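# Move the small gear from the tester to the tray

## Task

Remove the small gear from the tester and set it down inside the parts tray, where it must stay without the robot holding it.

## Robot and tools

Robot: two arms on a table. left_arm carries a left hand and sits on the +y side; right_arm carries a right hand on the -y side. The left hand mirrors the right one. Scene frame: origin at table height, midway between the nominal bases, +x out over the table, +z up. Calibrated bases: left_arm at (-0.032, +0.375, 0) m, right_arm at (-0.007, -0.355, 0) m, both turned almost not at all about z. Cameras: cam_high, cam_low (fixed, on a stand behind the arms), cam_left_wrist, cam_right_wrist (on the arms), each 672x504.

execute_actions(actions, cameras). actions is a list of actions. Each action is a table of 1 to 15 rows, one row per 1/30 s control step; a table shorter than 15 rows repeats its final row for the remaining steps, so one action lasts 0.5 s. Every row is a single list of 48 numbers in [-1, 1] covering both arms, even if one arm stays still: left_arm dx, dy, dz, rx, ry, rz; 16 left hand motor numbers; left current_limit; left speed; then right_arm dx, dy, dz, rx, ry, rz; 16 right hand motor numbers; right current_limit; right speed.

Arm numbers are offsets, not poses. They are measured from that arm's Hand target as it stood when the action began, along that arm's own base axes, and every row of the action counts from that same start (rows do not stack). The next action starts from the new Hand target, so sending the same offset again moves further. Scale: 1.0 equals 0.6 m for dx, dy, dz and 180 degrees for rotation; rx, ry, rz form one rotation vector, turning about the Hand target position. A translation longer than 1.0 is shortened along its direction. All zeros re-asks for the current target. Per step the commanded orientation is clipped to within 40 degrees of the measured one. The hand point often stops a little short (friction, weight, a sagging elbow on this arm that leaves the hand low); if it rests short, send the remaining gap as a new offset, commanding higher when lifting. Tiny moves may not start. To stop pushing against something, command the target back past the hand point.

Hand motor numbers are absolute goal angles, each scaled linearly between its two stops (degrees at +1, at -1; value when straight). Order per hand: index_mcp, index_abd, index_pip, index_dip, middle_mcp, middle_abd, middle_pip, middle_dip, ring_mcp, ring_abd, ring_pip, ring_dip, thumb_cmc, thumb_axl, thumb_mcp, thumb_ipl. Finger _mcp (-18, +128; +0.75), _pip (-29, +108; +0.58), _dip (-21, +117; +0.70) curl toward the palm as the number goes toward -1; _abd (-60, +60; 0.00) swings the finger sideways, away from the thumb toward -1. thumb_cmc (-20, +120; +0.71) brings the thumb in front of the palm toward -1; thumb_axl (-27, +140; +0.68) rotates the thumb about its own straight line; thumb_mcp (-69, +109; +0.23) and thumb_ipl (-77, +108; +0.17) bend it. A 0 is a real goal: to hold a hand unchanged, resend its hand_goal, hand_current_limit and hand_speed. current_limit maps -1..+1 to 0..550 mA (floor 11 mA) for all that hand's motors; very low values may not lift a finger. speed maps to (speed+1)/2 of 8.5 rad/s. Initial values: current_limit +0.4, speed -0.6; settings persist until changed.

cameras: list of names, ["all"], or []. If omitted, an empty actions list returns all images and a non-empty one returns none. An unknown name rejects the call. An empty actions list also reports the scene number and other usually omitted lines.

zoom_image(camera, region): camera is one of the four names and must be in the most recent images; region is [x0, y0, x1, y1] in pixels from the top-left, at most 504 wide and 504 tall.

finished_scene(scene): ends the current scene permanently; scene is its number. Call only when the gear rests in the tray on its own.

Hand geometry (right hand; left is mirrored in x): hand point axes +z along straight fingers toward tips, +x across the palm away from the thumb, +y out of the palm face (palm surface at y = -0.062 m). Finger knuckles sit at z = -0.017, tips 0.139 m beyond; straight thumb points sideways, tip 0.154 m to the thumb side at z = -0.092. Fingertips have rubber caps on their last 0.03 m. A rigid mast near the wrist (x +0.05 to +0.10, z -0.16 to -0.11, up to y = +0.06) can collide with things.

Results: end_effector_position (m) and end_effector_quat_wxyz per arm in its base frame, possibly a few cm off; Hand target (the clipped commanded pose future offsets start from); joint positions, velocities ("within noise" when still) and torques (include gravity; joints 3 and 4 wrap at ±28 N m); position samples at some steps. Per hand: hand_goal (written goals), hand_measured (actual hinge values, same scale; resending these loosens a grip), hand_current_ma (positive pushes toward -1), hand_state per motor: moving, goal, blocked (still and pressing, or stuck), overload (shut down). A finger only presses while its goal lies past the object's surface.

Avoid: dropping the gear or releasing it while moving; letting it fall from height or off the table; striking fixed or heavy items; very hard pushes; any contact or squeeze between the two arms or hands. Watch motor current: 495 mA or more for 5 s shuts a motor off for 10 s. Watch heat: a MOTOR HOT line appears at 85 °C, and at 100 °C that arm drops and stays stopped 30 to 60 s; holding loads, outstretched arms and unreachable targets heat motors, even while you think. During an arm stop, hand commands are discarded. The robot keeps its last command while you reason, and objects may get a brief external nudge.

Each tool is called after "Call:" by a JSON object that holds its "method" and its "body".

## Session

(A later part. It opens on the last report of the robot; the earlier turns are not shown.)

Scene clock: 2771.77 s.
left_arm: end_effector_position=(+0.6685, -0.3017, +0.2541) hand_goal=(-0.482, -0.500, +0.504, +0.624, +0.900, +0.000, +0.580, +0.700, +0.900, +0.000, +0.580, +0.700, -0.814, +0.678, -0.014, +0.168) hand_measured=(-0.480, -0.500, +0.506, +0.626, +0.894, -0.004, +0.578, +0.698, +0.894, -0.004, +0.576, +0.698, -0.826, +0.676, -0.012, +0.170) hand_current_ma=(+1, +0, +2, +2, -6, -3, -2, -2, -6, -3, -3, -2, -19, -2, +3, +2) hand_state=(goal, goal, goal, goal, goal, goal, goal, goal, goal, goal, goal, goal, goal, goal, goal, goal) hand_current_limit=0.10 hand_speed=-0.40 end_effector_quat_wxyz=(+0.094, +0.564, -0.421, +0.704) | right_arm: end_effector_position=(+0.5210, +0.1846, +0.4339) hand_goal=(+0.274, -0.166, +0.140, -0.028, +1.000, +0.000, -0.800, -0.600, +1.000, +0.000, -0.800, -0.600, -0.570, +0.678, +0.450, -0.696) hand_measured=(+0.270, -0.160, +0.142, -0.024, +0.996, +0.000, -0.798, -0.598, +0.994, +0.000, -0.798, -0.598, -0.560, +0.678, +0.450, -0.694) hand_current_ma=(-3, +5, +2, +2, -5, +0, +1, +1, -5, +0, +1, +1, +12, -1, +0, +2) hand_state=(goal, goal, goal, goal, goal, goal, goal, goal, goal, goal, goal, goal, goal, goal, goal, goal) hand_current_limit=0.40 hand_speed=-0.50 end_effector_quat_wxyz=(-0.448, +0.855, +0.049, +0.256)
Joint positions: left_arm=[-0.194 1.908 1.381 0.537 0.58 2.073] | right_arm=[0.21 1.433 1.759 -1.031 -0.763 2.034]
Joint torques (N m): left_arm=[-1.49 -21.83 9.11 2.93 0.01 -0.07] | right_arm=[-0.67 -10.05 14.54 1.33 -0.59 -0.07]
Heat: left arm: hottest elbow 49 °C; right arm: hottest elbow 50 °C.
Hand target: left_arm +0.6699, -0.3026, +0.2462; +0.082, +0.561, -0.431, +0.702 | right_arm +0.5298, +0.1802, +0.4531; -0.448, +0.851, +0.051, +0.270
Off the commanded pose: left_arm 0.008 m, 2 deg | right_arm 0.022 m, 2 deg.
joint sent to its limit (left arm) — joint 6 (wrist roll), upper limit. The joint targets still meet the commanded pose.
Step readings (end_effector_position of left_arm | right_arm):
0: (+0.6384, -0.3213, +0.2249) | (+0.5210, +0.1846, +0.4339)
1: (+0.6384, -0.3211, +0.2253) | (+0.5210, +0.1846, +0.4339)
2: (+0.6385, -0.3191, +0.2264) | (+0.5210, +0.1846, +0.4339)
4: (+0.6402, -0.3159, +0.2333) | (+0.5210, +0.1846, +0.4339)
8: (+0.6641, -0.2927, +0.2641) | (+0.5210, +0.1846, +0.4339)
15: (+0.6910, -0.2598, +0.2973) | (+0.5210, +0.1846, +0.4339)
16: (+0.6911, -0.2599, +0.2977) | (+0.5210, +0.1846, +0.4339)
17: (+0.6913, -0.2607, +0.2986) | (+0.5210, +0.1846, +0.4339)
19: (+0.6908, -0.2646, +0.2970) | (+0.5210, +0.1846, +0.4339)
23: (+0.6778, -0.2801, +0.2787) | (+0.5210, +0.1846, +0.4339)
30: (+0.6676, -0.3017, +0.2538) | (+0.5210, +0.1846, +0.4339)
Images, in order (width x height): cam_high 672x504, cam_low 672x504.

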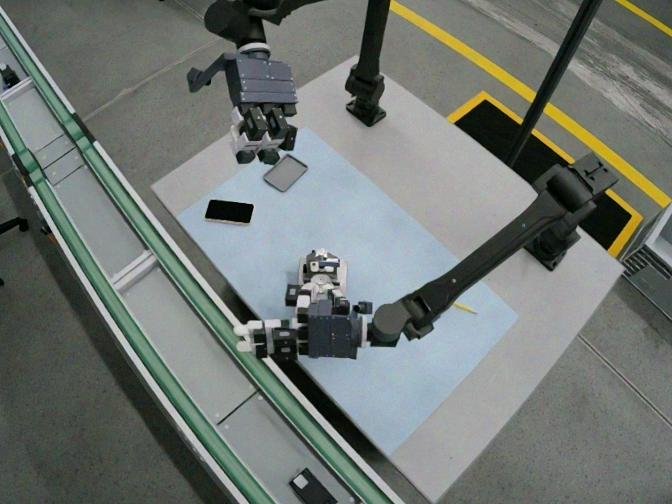

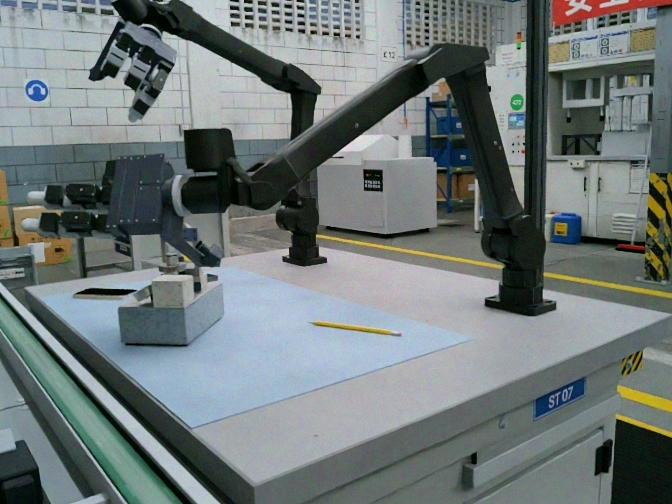

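Call:
{"method": "execute_actions", "body": {"actions": [[[-0.053,-0.0583,-0.058,0,0,0,-0.46,-0.5,0.504,0.623,0.9,0,0.58,0.7,0.9,0,0.58,0.7,-0.814,0.677,-0.005,0.168,0.1,-0.4,0,0,0,0,0,0,0.274,-0.167,0.139,-0.029,1,0,-0.8,-0.6,1,0,-0.8,-0.6,-0.571,0.677,0.449,-0.697,0.4,-0.5]]], "cameras": ["cam_high","cam_low"]}}

Call:
{"method": "zoom_image", "body": {"camera": "cam_high", "region": [300, 260, 340, 300]}}

Call:
{"method": "zoom_image", "body": {"camera": "cam_low", "region": [130, 215, 230, 290]}}

Scene clock: 2795.00 s.
left_arm: end_effector_position=(+0.6376, -0.3363, +0.2173) hand_goal=(-0.460, -0.500, +0.504, +0.624, +0.900, +0.000, +0.580, +0.700, +0.900, +0.000, +0.580, +0.700, -0.814, +0.678, -0.004, +0.168) hand_measured=(-0.462, -0.500, +0.506, +0.626, +0.896, -0.004, +0.578, +0.698, +0.896, -0.004, +0.576, +0.698, -0.826, +0.676, -0.004, +0.170) hand_current_ma=(-2, +0, +2, +2, -5, -3, -2, -2, -5, -3, -3, -2, -19, -2, -1, +2) hand_state=(goal, goal, goal, goal, goal, goal, goal, goal, goal, goal, goal, goal, goal, goal, goal, goal) hand_current_limit=0.10 hand_speed=-0.40 end_effector_quat_wxyz=(+0.095, +0.566, -0.421, +0.703) | right_arm: end_effector_position=(+0.5210, +0.1846, +0.4339) hand_goal=(+0.274, -0.166, +0.140, -0.028, +1.000, +0.000, -0.800, -0.600, +1.000, +0.000, -0.800, -0.600, -0.570, +0.678, +0.450, -0.696) hand_measured=(+0.270, -0.160, +0.142, -0.024, +0.996, +0.000, -0.798, -0.598, +0.994, +0.000, -0.798, -0.598, -0.560, +0.678, +0.450, -0.694) hand_current_ma=(-3, +5, +2, +2, -5, +0, +1, +1, -5, +0, +1, +1, +12, -1, +0, +2) hand_state=(goal, goal, goal, goal, goal, goal, goal, goal, goal, goal, goal, goal, goal, goal, goal, goal) hand_current_limit=0.40 hand_speed=-0.50 end_effector_quat_wxyz=(-0.448, +0.855, +0.049, +0.256)
Joint positions: left_arm=[-0.262 1.911 1.273 0.644 0.512 2.073] | right_arm=[0.21 1.433 1.759 -1.031 -0.763 2.034]
Joint torques (N m): left_arm=[-1.44 -21.42 8.58 3.02 -0.02 -0.05] | right_arm=[-0.67 -10.05 14.52 1.28 -0.6 -0.08]
Heat: left arm: hottest elbow 48 °C; right arm: hottest elbow 50 °C.
Hand target: left_arm +0.6382, -0.3375, +0.2113; +0.082, +0.561, -0.431, +0.702 | right_arm +0.5298, +0.1802, +0.4531; -0.448, +0.851, +0.051, +0.270
Off the commanded pose: left_arm 0.006 m, 2 deg | right_arm 0.022 m, 2 deg.
joint sent to its limit (left arm) — joint 6 (wrist roll), upper limit. The joint targets still meet the commanded pose.
Step readings (end_effector_position of left_arm | right_arm):
0: (+0.6685, -0.3017, +0.2541) | (+0.5210, +0.1846, +0.4339)
1: (+0.6689, -0.3015, +0.2540) | (+0.5210, +0.1846, +0.4339)
2: (+0.6690, -0.3019, +0.2528) | (+0.5210, +0.1846, +0.4339)
4: (+0.6671, -0.3028, +0.2466) | (+0.5210, +0.1846, +0.4339)
8: (+0.6506, -0.3138, +0.2228) | (+0.5210, +0.1846, +0.4339)
15: (+0.6370, -0.3361, +0.2170) | (+0.5210, +0.1846, +0.4339)
Images, in order (width x height): cam_high 672x504, cam_low 672x504.

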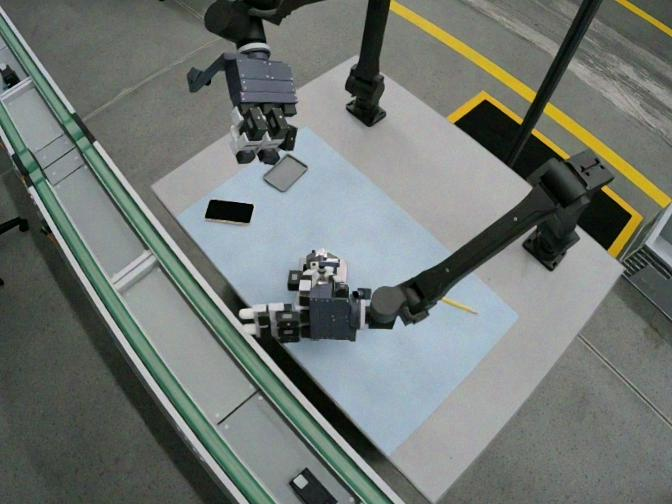

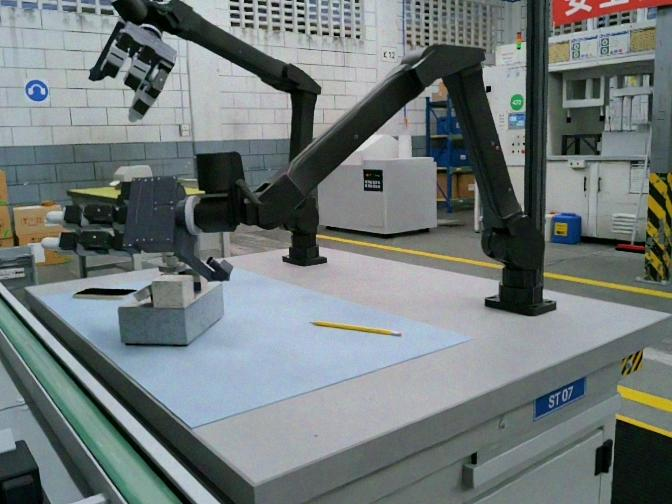

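Scaled by 12.600 from the camera's 672x504 image, which has a finer 960x720 frame.

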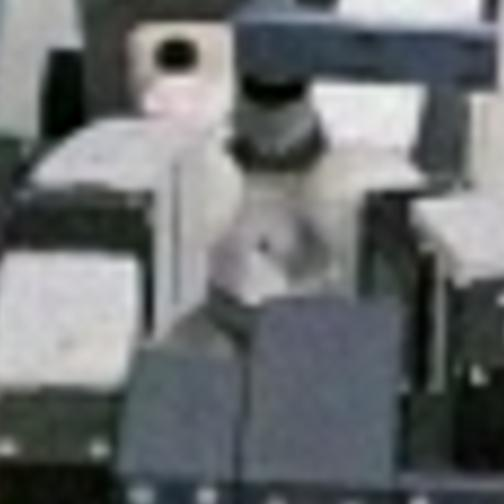

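Scaled by 5.040 from the camera's 672x504 image, which has a finer 960x720 frame.

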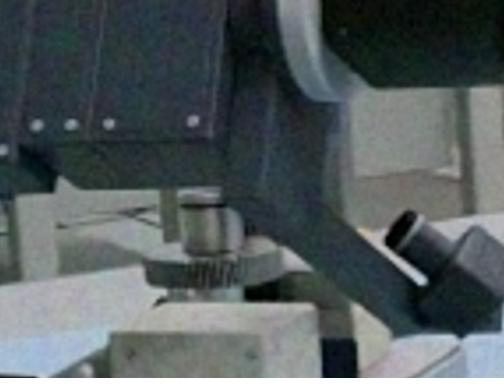

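Call:
{"method": "execute_actions", "body": {"actions": [[[-0.0405,-0.0447,-0.03,0,0,0,-0.466,-0.5,0.504,0.623,0.9,0,0.58,0.7,0.9,0,0.58,0.7,-0.814,0.677,-0.009,0.168,0.1,-0.4,0,0,0,0,0,0,0.274,-0.167,0.139,-0.029,1,0,-0.8,-0.6,1,0,-0.8,-0.6,-0.571,0.677,0.449,-0.697,0.4,-0.5],[-0.0405,-0.0447,-0.03,0,0,0,-0.466,-0.5,0.504,0.623,0.9,0,0.58,0.7,0.9,0,0.58,0.7,-0.814,0.677,-0.009,0.168,0.1,-0.4,0,0,0,0,0,0,0.274,-0.167,0.139,-0.029,1,0,-0.8,-0.6,1,0,-0.8,-0.6,-0.571,0.677,0.449,-0.697,0.4,-0.5],[-0.0405,-0.0447,-0.0572,0,0,0,-0.466,-0.5,0.504,0.623,0.9,0,0.58,0.7,0.9,0,0.58,0.7,-0.814,0.677,-0.009,0.168,0.1,-0.4,0,0,0,0,0,0,0.274,-0.167,0.139,-0.029,1,0,-0.8,-0.6,1,0,-0.8,-0.6,-0.571,0.677,0.449,-0.697,0.4,-0.5]]], "cameras": ["cam_high","cam_low"]}}

Call:
{"method": "zoom_image", "body": {"camera": "cam_high", "region": [300, 255, 340, 295]}}

Call:
{"method": "zoom_image", "body": {"camera": "cam_low", "region": [130, 215, 230, 290]}}

Scene clock: 2806.70 s.
left_arm: end_effector_position=(+0.6194, -0.3556, +0.1987) hand_goal=(-0.466, -0.500, +0.504, +0.624, +0.900, +0.000, +0.580, +0.700, +0.900, +0.000, +0.580, +0.700, -0.814, +0.678, -0.008, +0.168) hand_measured=(-0.458, -0.506, +0.508, +0.626, +0.894, -0.004, +0.578, +0.698, +0.894, -0.004, +0.576, +0.698, -0.824, +0.676, +0.000, +0.170) hand_current_ma=(+11, -6, +3, +2, -6, -3, -2, -2, -5, -3, -3, -2, -14, -2, +14, +3) hand_state=(goal, goal, goal, goal, goal, goal, goal, goal, goal, goal, goal, goal, goal, goal, goal, goal) hand_current_limit=0.10 hand_speed=-0.40 end_effector_quat_wxyz=(+0.088, +0.560, -0.415, +0.712) | right_arm: end_effector_position=(+0.5210, +0.1846, +0.4339) hand_goal=(+0.274, -0.166, +0.140, -0.028, +1.000, +0.000, -0.800, -0.600, +1.000, +0.000, -0.800, -0.600, -0.570, +0.678, +0.450, -0.696) hand_measured=(+0.270, -0.160, +0.142, -0.024, +0.996, +0.000, -0.798, -0.598, +0.994, +0.000, -0.798, -0.598, -0.560, +0.678, +0.450, -0.694) hand_current_ma=(-3, +5, +2, +2, -5, +0, +1, +1, -5, +0, +1, +1, +12, -1, +0, +2) hand_state=(goal, goal, goal, goal, goal, goal, goal, goal, goal, goal, goal, goal, goal, goal, goal, goal) hand_current_limit=0.40 hand_speed=-0.50 end_effector_quat_wxyz=(-0.448, +0.855, +0.049, +0.256)
Joint positions: left_arm=[-0.304 1.92 1.209 0.744 0.456 2.072] | right_arm=[0.21 1.433 1.759 -1.031 -0.763 2.034]
Joint torques (N m): left_arm=[-2.2 -19.55 7.64 2.97 0.01 -0.04] | right_arm=[-0.73 -9.99 14.49 1.24 -0.58 -0.08]
Heat: left arm: hottest elbow 47 °C; right arm: hottest elbow 50 °C.
Hand target: left_arm +0.6140, -0.3642, +0.1772; +0.082, +0.561, -0.431, +0.702 | right_arm +0.5298, +0.1802, +0.4531; -0.448, +0.851, +0.051, +0.270
Off the commanded pose: left_arm 0.024 m, 2 deg | right_arm 0.022 m, 2 deg.
joint sent to its limit (left arm) — joint 6 (wrist roll), upper limit. The joint targets still meet the commanded pose.
Step readings (end_effector_position of left_arm | right_arm):
0: (+0.6376, -0.3363, +0.2173) | (+0.5210, +0.1846, +0.4339)
1: (+0.6379, -0.3362, +0.2173) | (+0.5210, +0.1846, +0.4339)
2: (+0.6383, -0.3364, +0.2170) | (+0.5210, +0.1846, +0.4339)
4: (+0.6374, -0.3372, +0.2143) | (+0.5210, +0.1846, +0.4339)
8: (+0.6268, -0.3442, +0.2055) | (+0.5210, +0.1846, +0.4339)
15: (+0.6193, -0.3556, +0.1984) | (+0.5210, +0.1846, +0.4339)
Images, in order (width x height): cam_high 672x504, cam_low 672x504.

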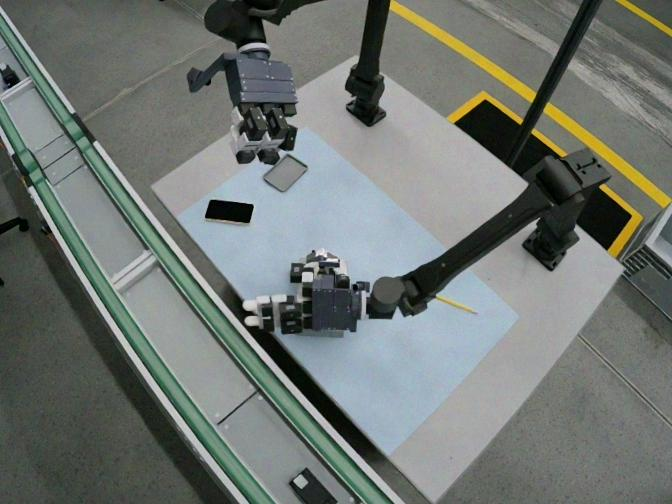

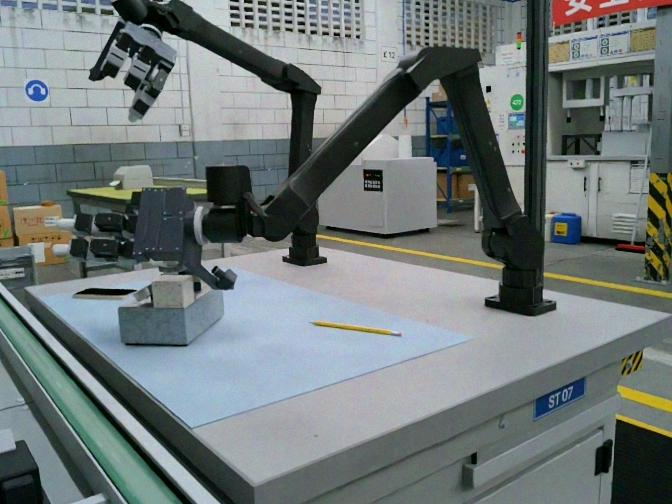

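Scaled by 12.600 from the camera's 672x504 image, which has a finer 960x720 frame.

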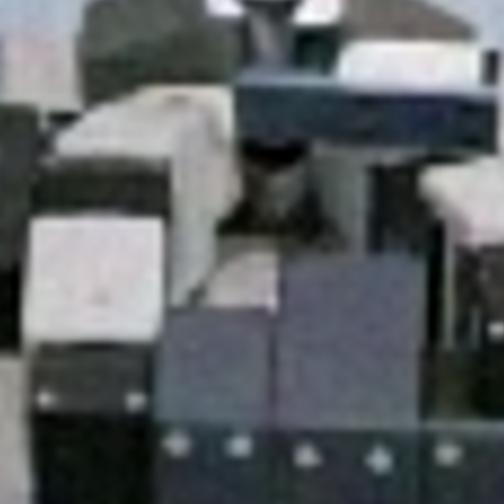

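Scaled by 5.040 from the camera's 672x504 image, which has a finer 960x720 frame.

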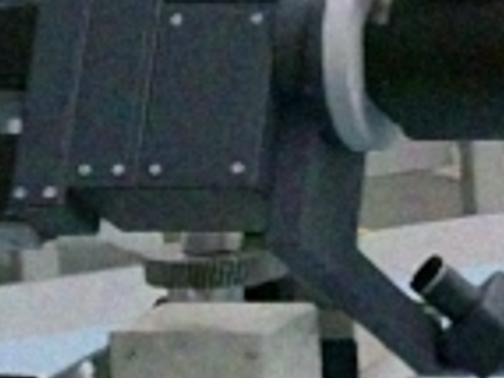

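Call:
{"method": "execute_actions", "body": {"actions": [[[0.004,0.004,-0.03,0,0,0,-0.466,-0.5,0.504,0.623,0.9,0,0.58,0.7,0.9,0,0.58,0.7,-0.814,0.677,-0.009,0.168,0.1,-0.4,0,0,0,0,0,0,0.274,-0.167,0.139,-0.029,1,0,-0.8,-0.6,1,0,-0.8,-0.6,-0.571,0.677,0.449,-0.697,0.4,-0.5]]], "cameras": ["cam_high","cam_low"]}}

Call:
{"method": "zoom_image", "body": {"camera": "cam_low", "region": [130, 215, 250, 305]}}

Scene clock: 2820.57 s.
left_arm: end_effector_position=(+0.6206, -0.3560, +0.1932) hand_goal=(-0.466, -0.500, +0.504, +0.624, +0.900, +0.000, +0.580, +0.700, +0.900, +0.000, +0.580, +0.700, -0.814, +0.678, -0.008, +0.168) hand_measured=(-0.464, -0.504, +0.506, +0.626, +0.894, -0.004, +0.578, +0.698, +0.894, -0.004, +0.576, +0.698, -0.804, +0.680, +0.012, +0.176) hand_current_ma=(+1, -4, +2, +2, -6, -3, -2, -2, -5, -3, -3, -2, +15, +1, +46, +12) hand_state=(goal, goal, goal, goal, goal, goal, goal, goal, goal, goal, goal, goal, goal, goal, goal, goal) hand_current_limit=0.10 hand_speed=-0.40 end_effector_quat_wxyz=(+0.086, +0.552, -0.414, +0.719) | right_arm: end_effector_position=(+0.5210, +0.1846, +0.4339) hand_goal=(+0.274, -0.166, +0.140, -0.028, +1.000, +0.000, -0.800, -0.600, +1.000, +0.000, -0.800, -0.600, -0.570, +0.678, +0.450, -0.696) hand_measured=(+0.270, -0.160, +0.142, -0.024, +0.996, +0.000, -0.798, -0.598, +0.994, +0.000, -0.798, -0.598, -0.560, +0.678, +0.450, -0.694) hand_current_ma=(-3, +5, +2, +2, -5, +0, +1, +1, -5, +0, +1, +1, +12, -1, +0, +2) hand_state=(goal, goal, goal, goal, goal, goal, goal, goal, goal, goal, goal, goal, goal, goal, goal, goal) hand_current_limit=0.40 hand_speed=-0.50 end_effector_quat_wxyz=(-0.448, +0.855, +0.049, +0.256)
Joint positions: left_arm=[-0.304 1.94 1.207 0.786 0.458 2.071] | right_arm=[0.21 1.433 1.759 -1.031 -0.763 2.034]
Joint torques (N m): left_arm=[-1.73 -18.14 7.23 2.82 0.14 -0.03] | right_arm=[-0.79 -10.05 14.49 1.26 -0.61 -0.06]
Heat: left arm: hottest elbow 47 °C; right arm: hottest elbow 50 °C.
Hand target: left_arm +0.6163, -0.3618, +0.1591; +0.082, +0.561, -0.431, +0.702 | right_arm +0.5298, +0.1802, +0.4531; -0.448, +0.851, +0.051, +0.270
Off the commanded pose: left_arm 0.035 m, 3 deg | right_arm 0.022 m, 2 deg.
joint sent to its limit (left arm) — joint 6 (wrist roll), upper limit. The joint targets still meet the commanded pose.
Step readings (end_effector_position of left_arm | right_arm):
0: (+0.6194, -0.3556, +0.1987) | (+0.5210, +0.1846, +0.4339)
1: (+0.6194, -0.3557, +0.1986) | (+0.5210, +0.1846, +0.4339)
2: (+0.6195, -0.3557, +0.1987) | (+0.5210, +0.1846, +0.4339)
4: (+0.6199, -0.3559, +0.1978) | (+0.5210, +0.1846, +0.4339)
8: (+0.6204, -0.3562, +0.1926) | (+0.5210, +0.1846, +0.4339)
15: (+0.6206, -0.3560, +0.1931) | (+0.5210, +0.1846, +0.4339)
Images, in order (width x height): cam_high 672x504, cam_low 672x504.

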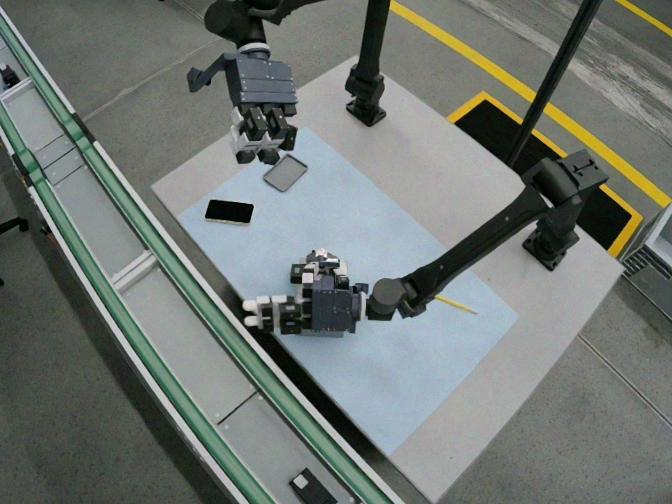

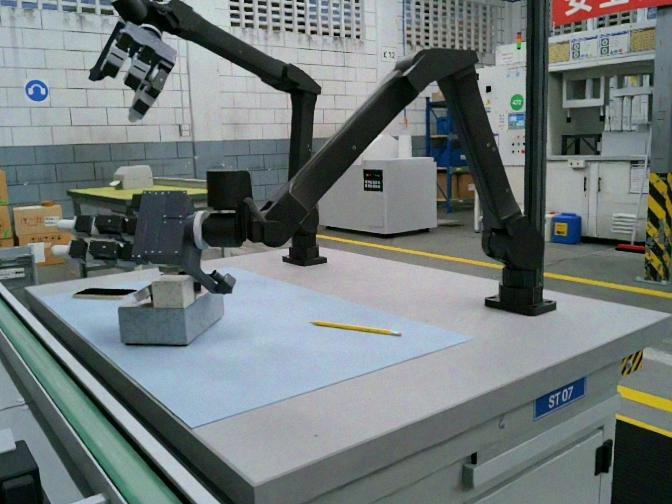

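Scaled by 4.200 from the camera's 672x504 image, which has a finer 960x720 frame.

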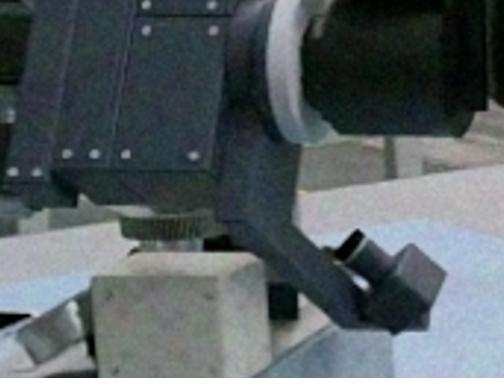

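Call:
{"method": "execute_actions", "body": {"actions": [[[0.03,0.03,0.09,0,0,0,-0.466,-0.5,0.504,0.623,0.9,0,0.58,0.7,0.9,0,0.58,0.7,-0.814,0.677,-0.009,0.168,0.1,-0.4,0,0,0,0,0,0,0.274,-0.167,0.139,-0.029,1,0,-0.8,-0.6,1,0,-0.8,-0.6,-0.571,0.677,0.449,-0.697,0.4,-0.5]],[[0.1,0.09,0.12,0,0,0,-0.2,-0.2,0.504,0.623,0.9,0,0.58,0.7,0.9,0,0.58,0.7,-0.814,0.677,0.25,0.168,0.1,-0.4,0,0,0,0,0,0,0.274,-0.167,0.139,-0.029,1,0,-0.8,-0.6,1,0,-0.8,-0.6,-0.571,0.677,0.449,-0.697,0.4,-0.5]],[[0,0,0,0,0,0,0.9,0,0.58,0.7,-0.096,0.144,0.212,0.261,0.9,0,0.58,0.7,-0.745,0.677,0.506,-0.351,0.1,-0.4,0,0,0,0,0,0,0.274,-0.167,0.139,-0.029,1,0,-0.8,-0.6,1,0,-0.8,-0.6,-0.571,0.677,0.449,-0.697,0.4,-0.5]],[[0,0,0,0,0,0,0.9,0,0.58,0.7,-0.274,0.144,0.212,0.261,0.9,0,0.58,0.7,-0.745,0.677,0.337,-0.351,0.1,-0.4,0,0,0,0,0,0,0.274,-0.167,0.139,-0.029,1,0,-0.8,-0.6,1,0,-0.8,-0.6,-0.571,0.677,0.449,-0.697,0.4,-0.5]]], "cameras": ["cam_high","cam_low","cam_left_wrist"]}}

Call:
{"method": "zoom_image", "body": {"camera": "cam_high", "region": [285, 255, 355, 325]}}

Call:
{"method": "zoom_image", "body": {"camera": "cam_low", "region": [100, 165, 240, 305]}}

Scene clock: 3032.53 s.
left_arm: end_effector_position=(+0.6846, -0.2774, +0.2590) hand_goal=(+0.900, +0.000, +0.580, +0.700, -0.274, +0.144, +0.212, +0.262, +0.900, +0.000, +0.580, +0.700, -0.744, +0.678, +0.338, -0.350) hand_measured=(+0.888, -0.012, +0.576, +0.698, -0.272, +0.134, +0.214, +0.264, +0.894, -0.004, +0.576, +0.698, -0.760, +0.676, +0.340, -0.348) hand_current_ma=(-17, -13, -3, -2, +1, -11, +1, +2, -7, -3, -3, -2, -28, -1, +2, +2) hand_state=(goal, goal, goal, goal, goal, goal, goal, goal, goal, goal, goal, goal, goal, goal, goal, goal) hand_current_limit=0.10 hand_speed=-0.40 end_effector_quat_wxyz=(+0.092, +0.584, -0.417, +0.691) | right_arm: end_effector_position=(+0.5210, +0.1846, +0.4339) hand_goal=(+0.274, -0.166, +0.140, -0.028, +1.000, +0.000, -0.800, -0.600, +1.000, +0.000, -0.800, -0.600, -0.570, +0.678, +0.450, -0.696) hand_measured=(+0.270, -0.160, +0.142, -0.024, +0.996, +0.000, -0.798, -0.598, +0.994, +0.000, -0.798, -0.598, -0.560, +0.678, +0.450, -0.694) hand_current_ma=(-3, +5, +2, +2, -5, +0, +1, +1, -5, +0, +1, +1, +12, -1, +0, +2) hand_state=(goal, goal, goal, goal, goal, goal, goal, goal, goal, goal, goal, goal, goal, goal, goal, goal) hand_current_limit=0.40 hand_speed=-0.50 end_effector_quat_wxyz=(-0.448, +0.855, +0.049, +0.256)
Joint positions: left_arm=[-0.154 1.912 1.427 0.45 0.598 2.079] | right_arm=[0.21 1.433 1.759 -1.031 -0.763 2.034]
Joint torques (N m): left_arm=[-2.37 -23.06 14.38 1.95 0.3 -0.12] | right_arm=[-0.5 -9.88 14.53 1.24 -0.6 -0.09]
Heat: left arm: hottest elbow 42 °C; right arm: hottest elbow 51 °C.
Hand target: left_arm +0.6943, -0.2899, +0.2851; +0.082, +0.561, -0.431, +0.702 | right_arm +0.5298, +0.1802, +0.4531; -0.448, +0.851, +0.051, +0.270
Off the commanded pose: left_arm 0.031 m, 4 deg | right_arm 0.022 m, 2 deg.
joint sent to its limit (left arm) — joint 6 (wrist roll), upper limit. The joint targets still meet the commanded pose.
Step readings (end_effector_position of left_arm | right_arm):
0: (+0.6206, -0.3560, +0.1932) | (+0.5210, +0.1846, +0.4339)
1: (+0.6205, -0.3560, +0.1932) | (+0.5210, +0.1846, +0.4339)
2: (+0.6195, -0.3561, +0.1920) | (+0.5210, +0.1846, +0.4339)
4: (+0.6190, -0.3545, +0.1897) | (+0.5210, +0.1846, +0.4339)
8: (+0.6198, -0.3514, +0.1883) | (+0.5210, +0.1846, +0.4339)
15: (+0.6201, -0.3511, +0.1877) | (+0.5210, +0.1846, +0.4339)
16: (+0.6201, -0.3509, +0.1880) | (+0.5210, +0.1846, +0.4339)
17: (+0.6199, -0.3501, +0.1887) | (+0.5210, +0.1846, +0.4339)
19: (+0.6241, -0.3418, +0.1911) | (+0.5210, +0.1846, +0.4339)
23: (+0.6546, -0.3069, +0.2142) | (+0.5210, +0.1846, +0.4339)
30: (+0.6850, -0.2753, +0.2573) | (+0.5210, +0.1846, +0.4339)
31: (+0.6855, -0.2756, +0.2593) | (+0.5210, +0.1846, +0.4339)
32: (+0.6855, -0.2763, +0.2602) | (+0.5210, +0.1846, +0.4339)
34: (+0.6851, -0.2770, +0.2603) | (+0.5210, +0.1846, +0.4339)
38: (+0.6846, -0.2774, +0.2592) | (+0.5210, +0.1846, +0.4339)
45: (+0.6846, -0.2774, +0.2590) | (+0.5210, +0.1846, +0.4339)
46: (+0.6846, -0.2774, +0.2590) | (+0.5210, +0.1846, +0.4339)
47: (+0.6846, -0.2774, +0.2590) | (+0.5210, +0.1846, +0.4339)
49: (+0.6846, -0.2774, +0.2590) | (+0.5210, +0.1846, +0.4339)
53: (+0.6846, -0.2774, +0.2590) | (+0.5210, +0.1846, +0.4339)
60: (+0.6846, -0.2774, +0.2590) | (+0.5210, +0.1846, +0.4339)
Images, in order (width x height): cam_high 672x504, cam_low 672x504, cam_left_wrist 672x504.

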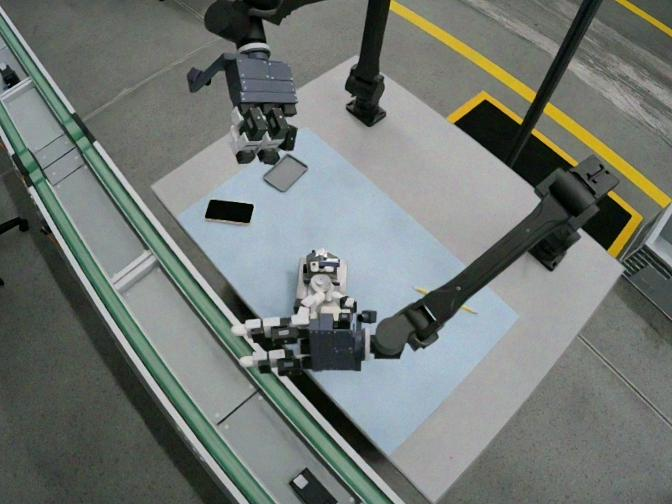

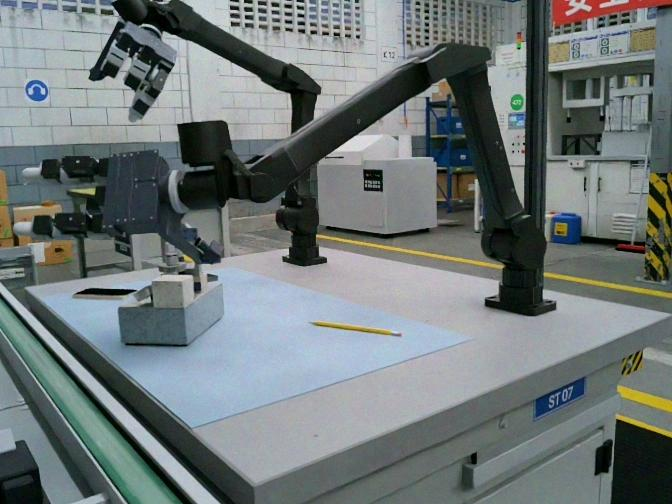

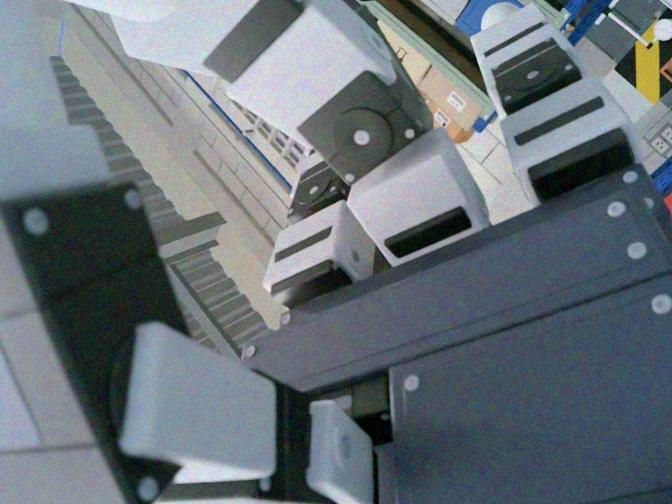

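Scaled by 7.200 from the camera's 672x504 image, which has a finer 960x720 frame.

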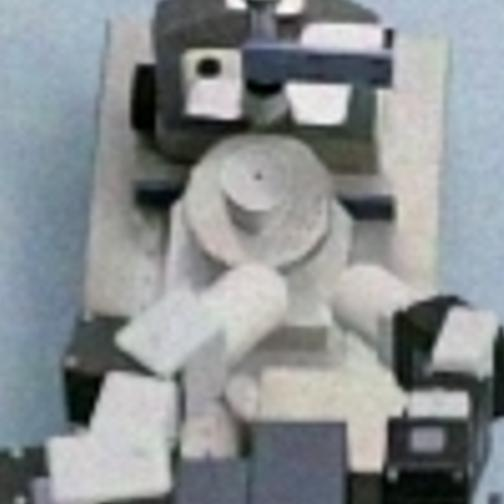

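Scaled by 3.600 from the camera's 672x504 image, which has a finer 960x720 frame.

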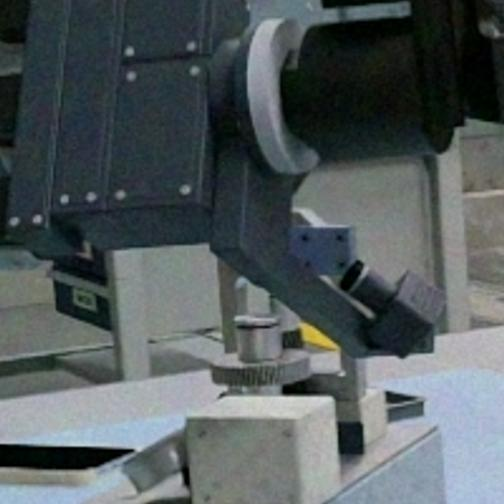

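Call:
{"method": "execute_actions", "body": {"actions": [], "cameras": ["cam_high","cam_low"]}}

Call:
{"method": "zoom_image", "body": {"camera": "cam_high", "region": [280, 220, 380, 295]}}

Scene clock: 3061.97 s.
left_arm: end_effector_position=(+0.6846, -0.2774, +0.2590) hand_goal=(+0.900, +0.000, +0.580, +0.700, -0.274, +0.144, +0.212, +0.262, +0.900, +0.000, +0.580, +0.700, -0.744, +0.678, +0.338, -0.350) hand_measured=(+0.888, -0.012, +0.576, +0.698, -0.272, +0.134, +0.214, +0.264, +0.894, -0.004, +0.576, +0.698, -0.760, +0.676, +0.340, -0.348) hand_current_ma=(-17, -13, -3, -2, +1, -11, +1, +2, -7, -3, -3, -2, -28, -1, +2, +2) hand_state=(goal, goal, goal, goal, goal, goal, goal, goal, goal, goal, goal, goal, goal, goal, goal, goal) hand_current_limit=0.10 hand_speed=-0.40 end_effector_quat_wxyz=(+0.092, +0.584, -0.417, +0.691) | right_arm: end_effector_position=(+0.5210, +0.1846, +0.4339) hand_goal=(+0.274, -0.166, +0.140, -0.028, +1.000, +0.000, -0.800, -0.600, +1.000, +0.000, -0.800, -0.600, -0.570, +0.678, +0.450, -0.696) hand_measured=(+0.270, -0.160, +0.142, -0.024, +0.996, +0.000, -0.798, -0.598, +0.994, +0.000, -0.798, -0.598, -0.560, +0.678, +0.450, -0.694) hand_current_ma=(-3, +5, +2, +2, -5, +0, +1, +1, -5, +0, +1, +1, +12, -1, +0, +2) hand_state=(goal, goal, goal, goal, goal, goal, goal, goal, goal, goal, goal, goal, goal, goal, goal, goal) hand_current_limit=0.40 hand_speed=-0.50 end_effector_quat_wxyz=(-0.448, +0.855, +0.049, +0.256)
Joint positions: left_arm=[-0.154 1.912 1.427 0.45 0.598 2.079] | right_arm=[0.21 1.433 1.759 -1.031 -0.763 2.034]
Joint velocities: within noise
Joint torques (N m): left_arm=[-2.2 -22.83 14.42 1.84 0.29 -0.12] | right_arm=[-0.62 -9.88 14.52 1.28 -0.58 -0.07]
Heat: left arm: hottest elbow 50 °C; right arm: hottest elbow 51 °C.
Hand target: left_arm +0.6943, -0.2899, +0.2851; +0.082, +0.561, -0.431, +0.702 | right_arm +0.5298, +0.1802, +0.4531; -0.448, +0.851, +0.051, +0.270
Off the commanded pose: left_arm 0.031 m, 4 deg | right_arm 0.022 m, 2 deg.
Images, in order (width x height): cam_high 672x504, cam_low 672x504.

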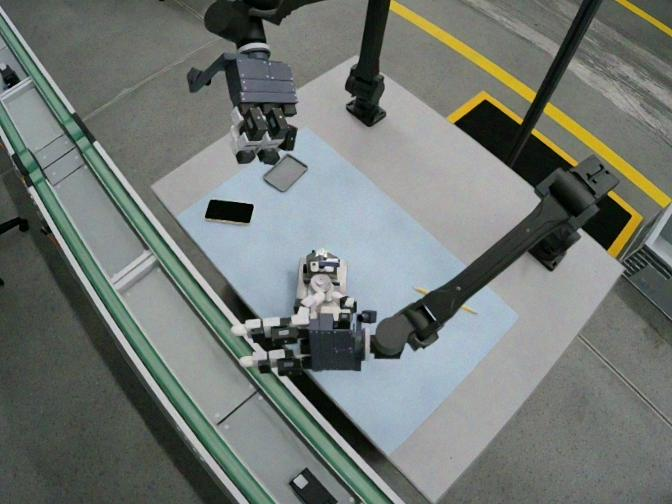

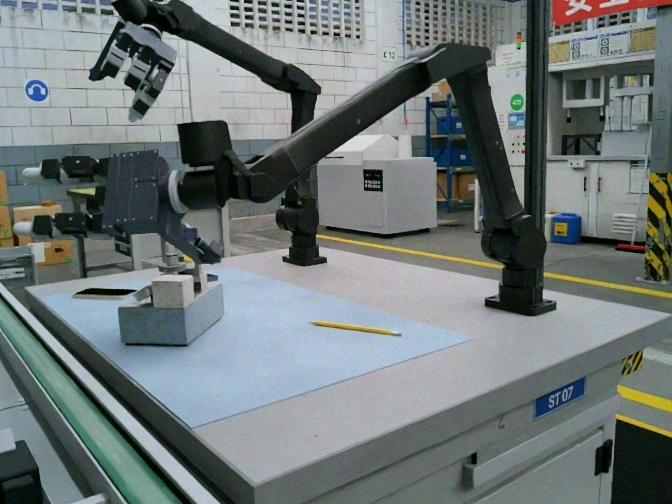

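Scaled by 5.040 from the camera's 672x504 image, which has a finer 960x720 frame.

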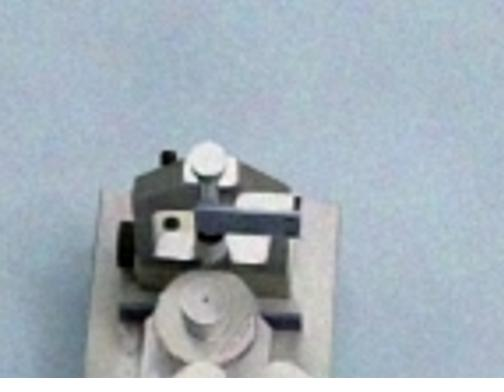

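Call:
{"method": "execute_actions", "body": {"actions": [[[-0.04,-0.05,-0.04,0,0,0,0.9,0,0.58,0.7,-0.096,0.144,0.212,0.261,0.9,0,0.58,0.7,-0.745,0.677,0.506,-0.351,0.1,-0.4,0,0,0,0,0,0,0.274,-0.167,0.139,-0.029,1,0,-0.8,-0.6,1,0,-0.8,-0.6,-0.571,0.677,0.449,-0.697,0.4,-0.5]],[[-0.039,-0.047,-0.054,0,0,0,0.9,0,0.58,0.7,-0.096,0.144,0.212,0.261,0.9,0,0.58,0.7,-0.745,0.677,0.506,-0.351,0.1,-0.4,0,0,0,0,0,0,0.274,-0.167,0.139,-0.029,1,0,-0.8,-0.6,1,0,-0.8,-0.6,-0.571,0.677,0.449,-0.697,0.4,-0.5]]], "cameras": ["cam_high"]}}

Call:
{"method": "zoom_image", "body": {"camera": "cam_high", "region": [290, 250, 350, 295]}}

Scene clock: 3072.20 s.
left_arm: end_effector_position=(+0.6478, -0.3448, +0.2328) hand_goal=(+0.900, +0.000, +0.580, +0.700, -0.096, +0.144, +0.212, +0.262, +0.900, +0.000, +0.580, +0.700, -0.744, +0.678, +0.506, -0.350) hand_measured=(+0.892, -0.010, +0.576, +0.698, -0.100, +0.134, +0.214, +0.264, +0.894, -0.004, +0.576, +0.698, -0.760, +0.676, +0.502, -0.348) hand_current_ma=(-11, -11, -3, -2, -4, -10, +1, +2, -6, -3, -3, -2, -26, -1, -4, +2) hand_state=(goal, goal, goal, goal, goal, goal, goal, goal, goal, goal, goal, goal, goal, goal, goal, goal) hand_current_limit=0.10 hand_speed=-0.40 end_effector_quat_wxyz=(+0.092, +0.566, -0.422, +0.702) | right_arm: end_effector_position=(+0.5210, +0.1846, +0.4339) hand_goal=(+0.274, -0.166, +0.140, -0.028, +1.000, +0.000, -0.800, -0.600, +1.000, +0.000, -0.800, -0.600, -0.570, +0.678, +0.450, -0.696) hand_measured=(+0.270, -0.160, +0.142, -0.024, +0.996, +0.000, -0.798, -0.598, +0.994, +0.000, -0.798, -0.598, -0.560, +0.678, +0.450, -0.694) hand_current_ma=(-3, +5, +2, +2, -5, +0, +1, +1, -5, +0, +1, +1, +12, -1, +0, +2) hand_state=(goal, goal, goal, goal, goal, goal, goal, goal, goal, goal, goal, goal, goal, goal, goal, goal) hand_current_limit=0.40 hand_speed=-0.50 end_effector_quat_wxyz=(-0.448, +0.855, +0.049, +0.256)
Joint positions: left_arm=[-0.272 1.911 1.326 0.59 0.499 2.079] | right_arm=[0.21 1.433 1.759 -1.031 -0.763 2.034]
Joint torques (N m): left_arm=[-1.67 -22.3 8.85 3.02 -0.02 -0.11] | right_arm=[-0.91 -9.99 14.5 1.22 -0.59 -0.07]
Heat: left arm: hottest elbow 51 °C; right arm: hottest elbow 51 °C.
Hand target: left_arm +0.6468, -0.3482, +0.2285; +0.082, +0.561, -0.431, +0.702 | right_arm +0.5298, +0.1802, +0.4531; -0.448, +0.851, +0.051, +0.270
Off the commanded pose: left_arm 0.005 m, 2 deg | right_arm 0.022 m, 2 deg.
joint sent to its limit (left arm) — joint 6 (wrist roll), upper limit. The joint targets still meet the commanded pose.
Step readings (end_effector_position of left_arm | right_arm):
0: (+0.6846, -0.2774, +0.2590) | (+0.5210, +0.1846, +0.4339)
1: (+0.6845, -0.2776, +0.2590) | (+0.5210, +0.1846, +0.4339)
2: (+0.6849, -0.2790, +0.2592) | (+0.5210, +0.1846, +0.4339)
4: (+0.6869, -0.2819, +0.2610) | (+0.5210, +0.1846, +0.4339)
8: (+0.6825, -0.2984, +0.2649) | (+0.5210, +0.1846, +0.4339)
15: (+0.6713, -0.3193, +0.2609) | (+0.5210, +0.1846, +0.4339)
16: (+0.6711, -0.3197, +0.2606) | (+0.5210, +0.1846, +0.4339)
17: (+0.6716, -0.3197, +0.2593) | (+0.5210, +0.1846, +0.4339)
19: (+0.6705, -0.3200, +0.2544) | (+0.5210, +0.1846, +0.4339)
23: (+0.6587, -0.3268, +0.2355) | (+0.5210, +0.1846, +0.4339)
30: (+0.6478, -0.3440, +0.2326) | (+0.5210, +0.1846, +0.4339)
Images, in order (width x height): cam_high 672x504.

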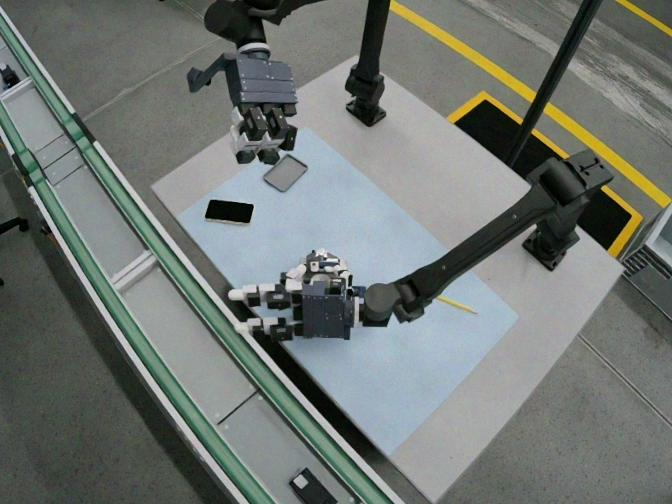

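Scaled by 8.400 from the camera's 672x504 image, which has a finer 960x720 frame.

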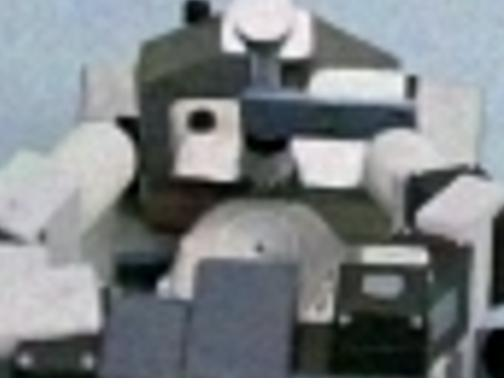

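Call:
{"method": "execute_actions", "body": {"actions": [[[0,0,-0.07,0,0,0,0.9,0,0.58,0.7,-0.096,0.144,0.212,0.261,0.9,0,0.58,0.7,-0.745,0.677,0.506,-0.351,0.1,-0.4,0,0,0,0,0,0,0.274,-0.167,0.139,-0.029,1,0,-0.8,-0.6,1,0,-0.8,-0.6,-0.571,0.677,0.449,-0.697,0.4,-0.5]]], "cameras": ["cam_high","cam_low"]}}

Call:
{"method": "zoom_image", "body": {"camera": "cam_high", "region": [290, 250, 350, 295]}}

Call:
{"method": "zoom_image", "body": {"camera": "cam_low", "region": [90, 230, 250, 350]}}

Scene clock: 3083.50 s.
left_arm: end_effector_position=(+0.6463, -0.3462, +0.2197) hand_goal=(+0.900, +0.000, +0.580, +0.700, -0.096, +0.144, +0.212, +0.262, +0.900, +0.000, +0.580, +0.700, -0.744, +0.678, +0.506, -0.350) hand_measured=(+0.892, -0.010, +0.576, +0.698, -0.100, +0.134, +0.214, +0.264, +0.894, -0.004, +0.576, +0.698, -0.760, +0.676, +0.502, -0.348) hand_current_ma=(-11, -11, -3, -2, -4, -10, +1, +2, -6, -3, -3, -2, -25, -1, -4, +2) hand_state=(goal, goal, goal, goal, goal, goal, goal, goal, goal, goal, goal, goal, goal, goal, goal, goal) hand_current_limit=0.10 hand_speed=-0.40 end_effector_quat_wxyz=(+0.092, +0.553, -0.416, +0.716) | right_arm: end_effector_position=(+0.5210, +0.1846, +0.4339) hand_goal=(+0.274, -0.166, +0.140, -0.028, +1.000, +0.000, -0.800, -0.600, +1.000, +0.000, -0.800, -0.600, -0.570, +0.678, +0.450, -0.696) hand_measured=(+0.270, -0.160, +0.142, -0.024, +0.996, +0.000, -0.798, -0.598, +0.994, +0.000, -0.798, -0.598, -0.560, +0.678, +0.450, -0.694) hand_current_ma=(-3, +5, +2, +2, -5, +0, +1, +1, -5, +0, +1, +1, +12, -1, +0, +2) hand_state=(goal, goal, goal, goal, goal, goal, goal, goal, goal, goal, goal, goal, goal, goal, goal, goal) hand_current_limit=0.40 hand_speed=-0.50 end_effector_quat_wxyz=(-0.448, +0.855, +0.049, +0.256)
Joint positions: left_arm=[-0.274 1.942 1.304 0.686 0.499 2.065] | right_arm=[0.21 1.433 1.759 -1.031 -0.763 2.034]
Joint torques (N m): left_arm=[-1.61 -19.37 7.82 2.92 0.02 0.03] | right_arm=[-0.38 -10.11 14.43 1.28 -0.59 -0.07]
Heat: left arm: hottest elbow 49 °C; right arm: hottest elbow 51 °C.
Hand target: left_arm +0.6468, -0.3481, +0.1866; +0.082, +0.561, -0.431, +0.702 | right_arm +0.5298, +0.1802, +0.4531; -0.448, +0.851, +0.051, +0.270
Off the commanded pose: left_arm 0.033 m, 3 deg | right_arm 0.022 m, 2 deg.
joint sent to its limit (left arm) — joint 6 (wrist roll), upper limit. The joint targets still meet the commanded pose.
Step readings (end_effector_position of left_arm | right_arm):
0: (+0.6478, -0.3448, +0.2328) | (+0.5210, +0.1846, +0.4339)
1: (+0.6478, -0.3448, +0.2331) | (+0.5210, +0.1846, +0.4339)
2: (+0.6477, -0.3448, +0.2334) | (+0.5210, +0.1846, +0.4339)
4: (+0.6473, -0.3447, +0.2332) | (+0.5210, +0.1846, +0.4339)
8: (+0.6470, -0.3446, +0.2203) | (+0.5210, +0.1846, +0.4339)
15: (+0.6463, -0.3461, +0.2195) | (+0.5210, +0.1846, +0.4339)
Images, in order (width x height): cam_high 672x504, cam_low 672x504.

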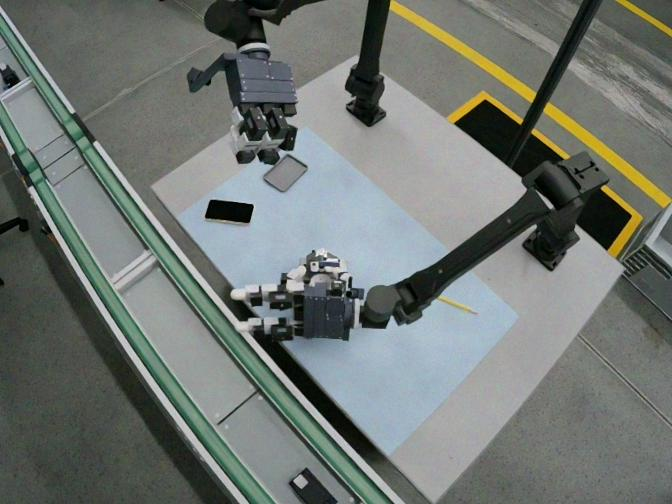

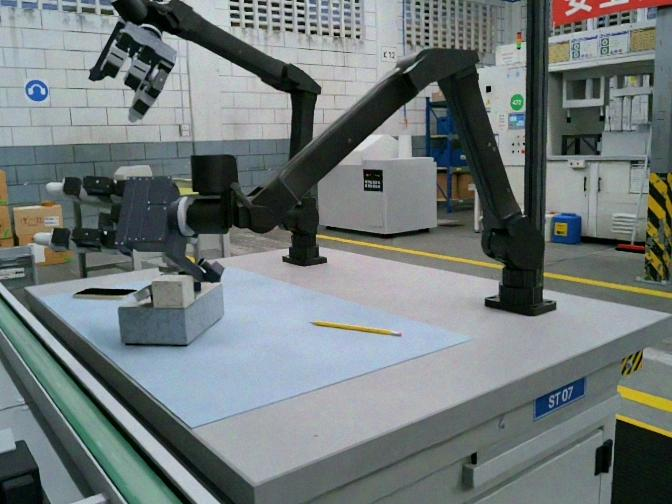

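Scaled by 8.400 from the camera's 672x504 image, which has a finer 960x720 frame.

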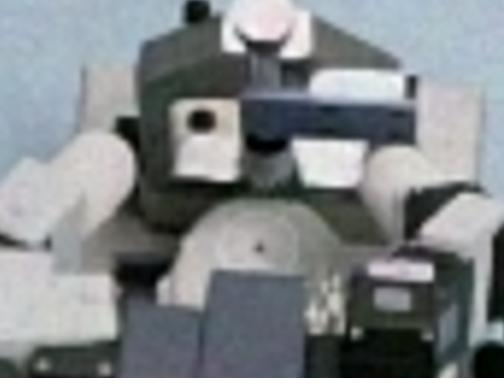

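Scaled by 3.150 from the camera's 672x504 image, which has a finer 960x720 frame.

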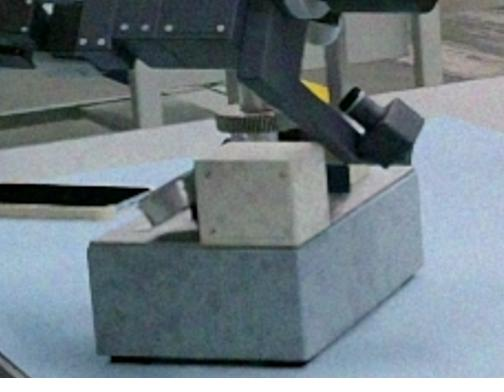

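Call:
{"method": "execute_actions", "body": {"actions": [[[0,0,-0.03,0,0,0,0.9,0,0.58,0.7,-0.096,0.144,0.212,0.261,0.9,0,0.58,0.7,-0.745,0.677,0.506,-0.351,0.1,-0.4,0,0,0,0,0,0,0.274,-0.167,0.139,-0.029,1,0,-0.8,-0.6,1,0,-0.8,-0.6,-0.571,0.677,0.449,-0.697,0.4,-0.5]]], "cameras": ["cam_low"]}}

Call:
{"method": "zoom_image", "body": {"camera": "cam_low", "region": [90, 230, 250, 350]}}

Scene clock: 3093.73 s.
left_arm: end_effector_position=(+0.6457, -0.3462, +0.2221) hand_goal=(+0.900, +0.000, +0.580, +0.700, -0.096, +0.144, +0.212, +0.262, +0.900, +0.000, +0.580, +0.700, -0.744, +0.678, +0.506, -0.350) hand_measured=(+0.892, -0.010, +0.576, +0.698, -0.100, +0.134, +0.214, +0.264, +0.894, -0.004, +0.576, +0.698, -0.760, +0.676, +0.502, -0.348) hand_current_ma=(-11, -11, -3, -2, -4, -10, +1, +2, -6, -3, -3, -2, -25, -1, -4, +2) hand_state=(goal, goal, goal, goal, goal, goal, goal, goal, goal, goal, goal, goal, goal, goal, goal, goal) hand_current_limit=0.10 hand_speed=-0.40 end_effector_quat_wxyz=(+0.092, +0.544, -0.411, +0.726) | right_arm: end_effector_position=(+0.5210, +0.1846, +0.4339) hand_goal=(+0.274, -0.166, +0.140, -0.028, +1.000, +0.000, -0.800, -0.600, +1.000, +0.000, -0.800, -0.600, -0.570, +0.678, +0.450, -0.696) hand_measured=(+0.270, -0.160, +0.142, -0.024, +0.996, +0.000, -0.798, -0.598, +0.994, +0.000, -0.798, -0.598, -0.560, +0.678, +0.450, -0.694) hand_current_ma=(-3, +5, +2, +2, -5, +0, +1, +1, -5, +0, +1, +1, +12, -1, +0, +2) hand_state=(goal, goal, goal, goal, goal, goal, goal, goal, goal, goal, goal, goal, goal, goal, goal, goal) hand_current_limit=0.40 hand_speed=-0.50 end_effector_quat_wxyz=(-0.448, +0.855, +0.049, +0.256)
Joint positions: left_arm=[-0.274 1.948 1.299 0.73 0.499 2.054] | right_arm=[0.21 1.433 1.759 -1.031 -0.763 2.034]
Joint torques (N m): left_arm=[-1.61 -17.44 7.2 2.66 0.03 0.12] | right_arm=[-0.85 -10.11 14.46 1.35 -0.6 -0.1]
Heat: left arm: hottest elbow 47 °C; right arm: hottest elbow 51 °C.
Hand target: left_arm +0.6469, -0.3480, +0.1687; +0.082, +0.561, -0.431, +0.702 | right_arm +0.5298, +0.1802, +0.4531; -0.448, +0.851, +0.051, +0.270
Off the commanded pose: left_arm 0.053 m, 4 deg | right_arm 0.022 m, 2 deg.
joint sent to its limit (left arm) — joint 6 (wrist roll), upper limit. The joint targets still meet the commanded pose.
Step readings (end_effector_position of left_arm | right_arm):
0: (+0.6463, -0.3462, +0.2197) | (+0.5210, +0.1846, +0.4339)
1: (+0.6464, -0.3462, +0.2196) | (+0.5210, +0.1846, +0.4339)
2: (+0.6465, -0.3462, +0.2199) | (+0.5210, +0.1846, +0.4339)
4: (+0.6463, -0.3462, +0.2205) | (+0.5210, +0.1846, +0.4339)
8: (+0.6458, -0.3461, +0.2215) | (+0.5210, +0.1846, +0.4339)
15: (+0.6457, -0.3462, +0.2219) | (+0.5210, +0.1846, +0.4339)
Images, in order (width x height): cam_low 672x504.

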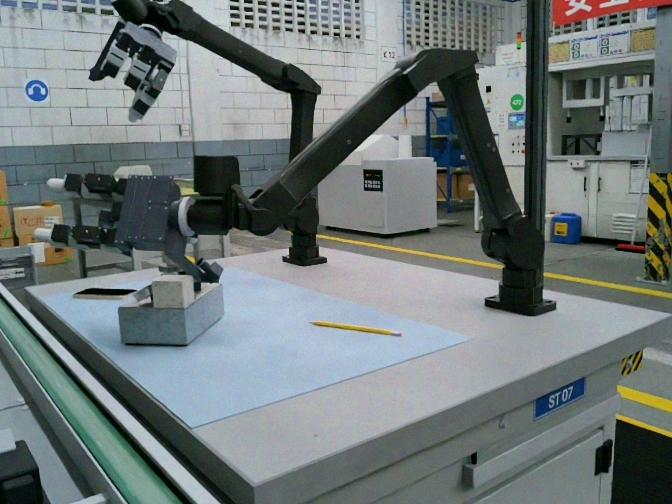

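Scaled by 3.150 from the camera's 672x504 image, which has a finer 960x720 frame.

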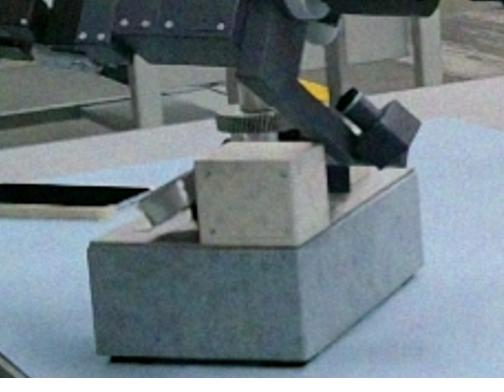

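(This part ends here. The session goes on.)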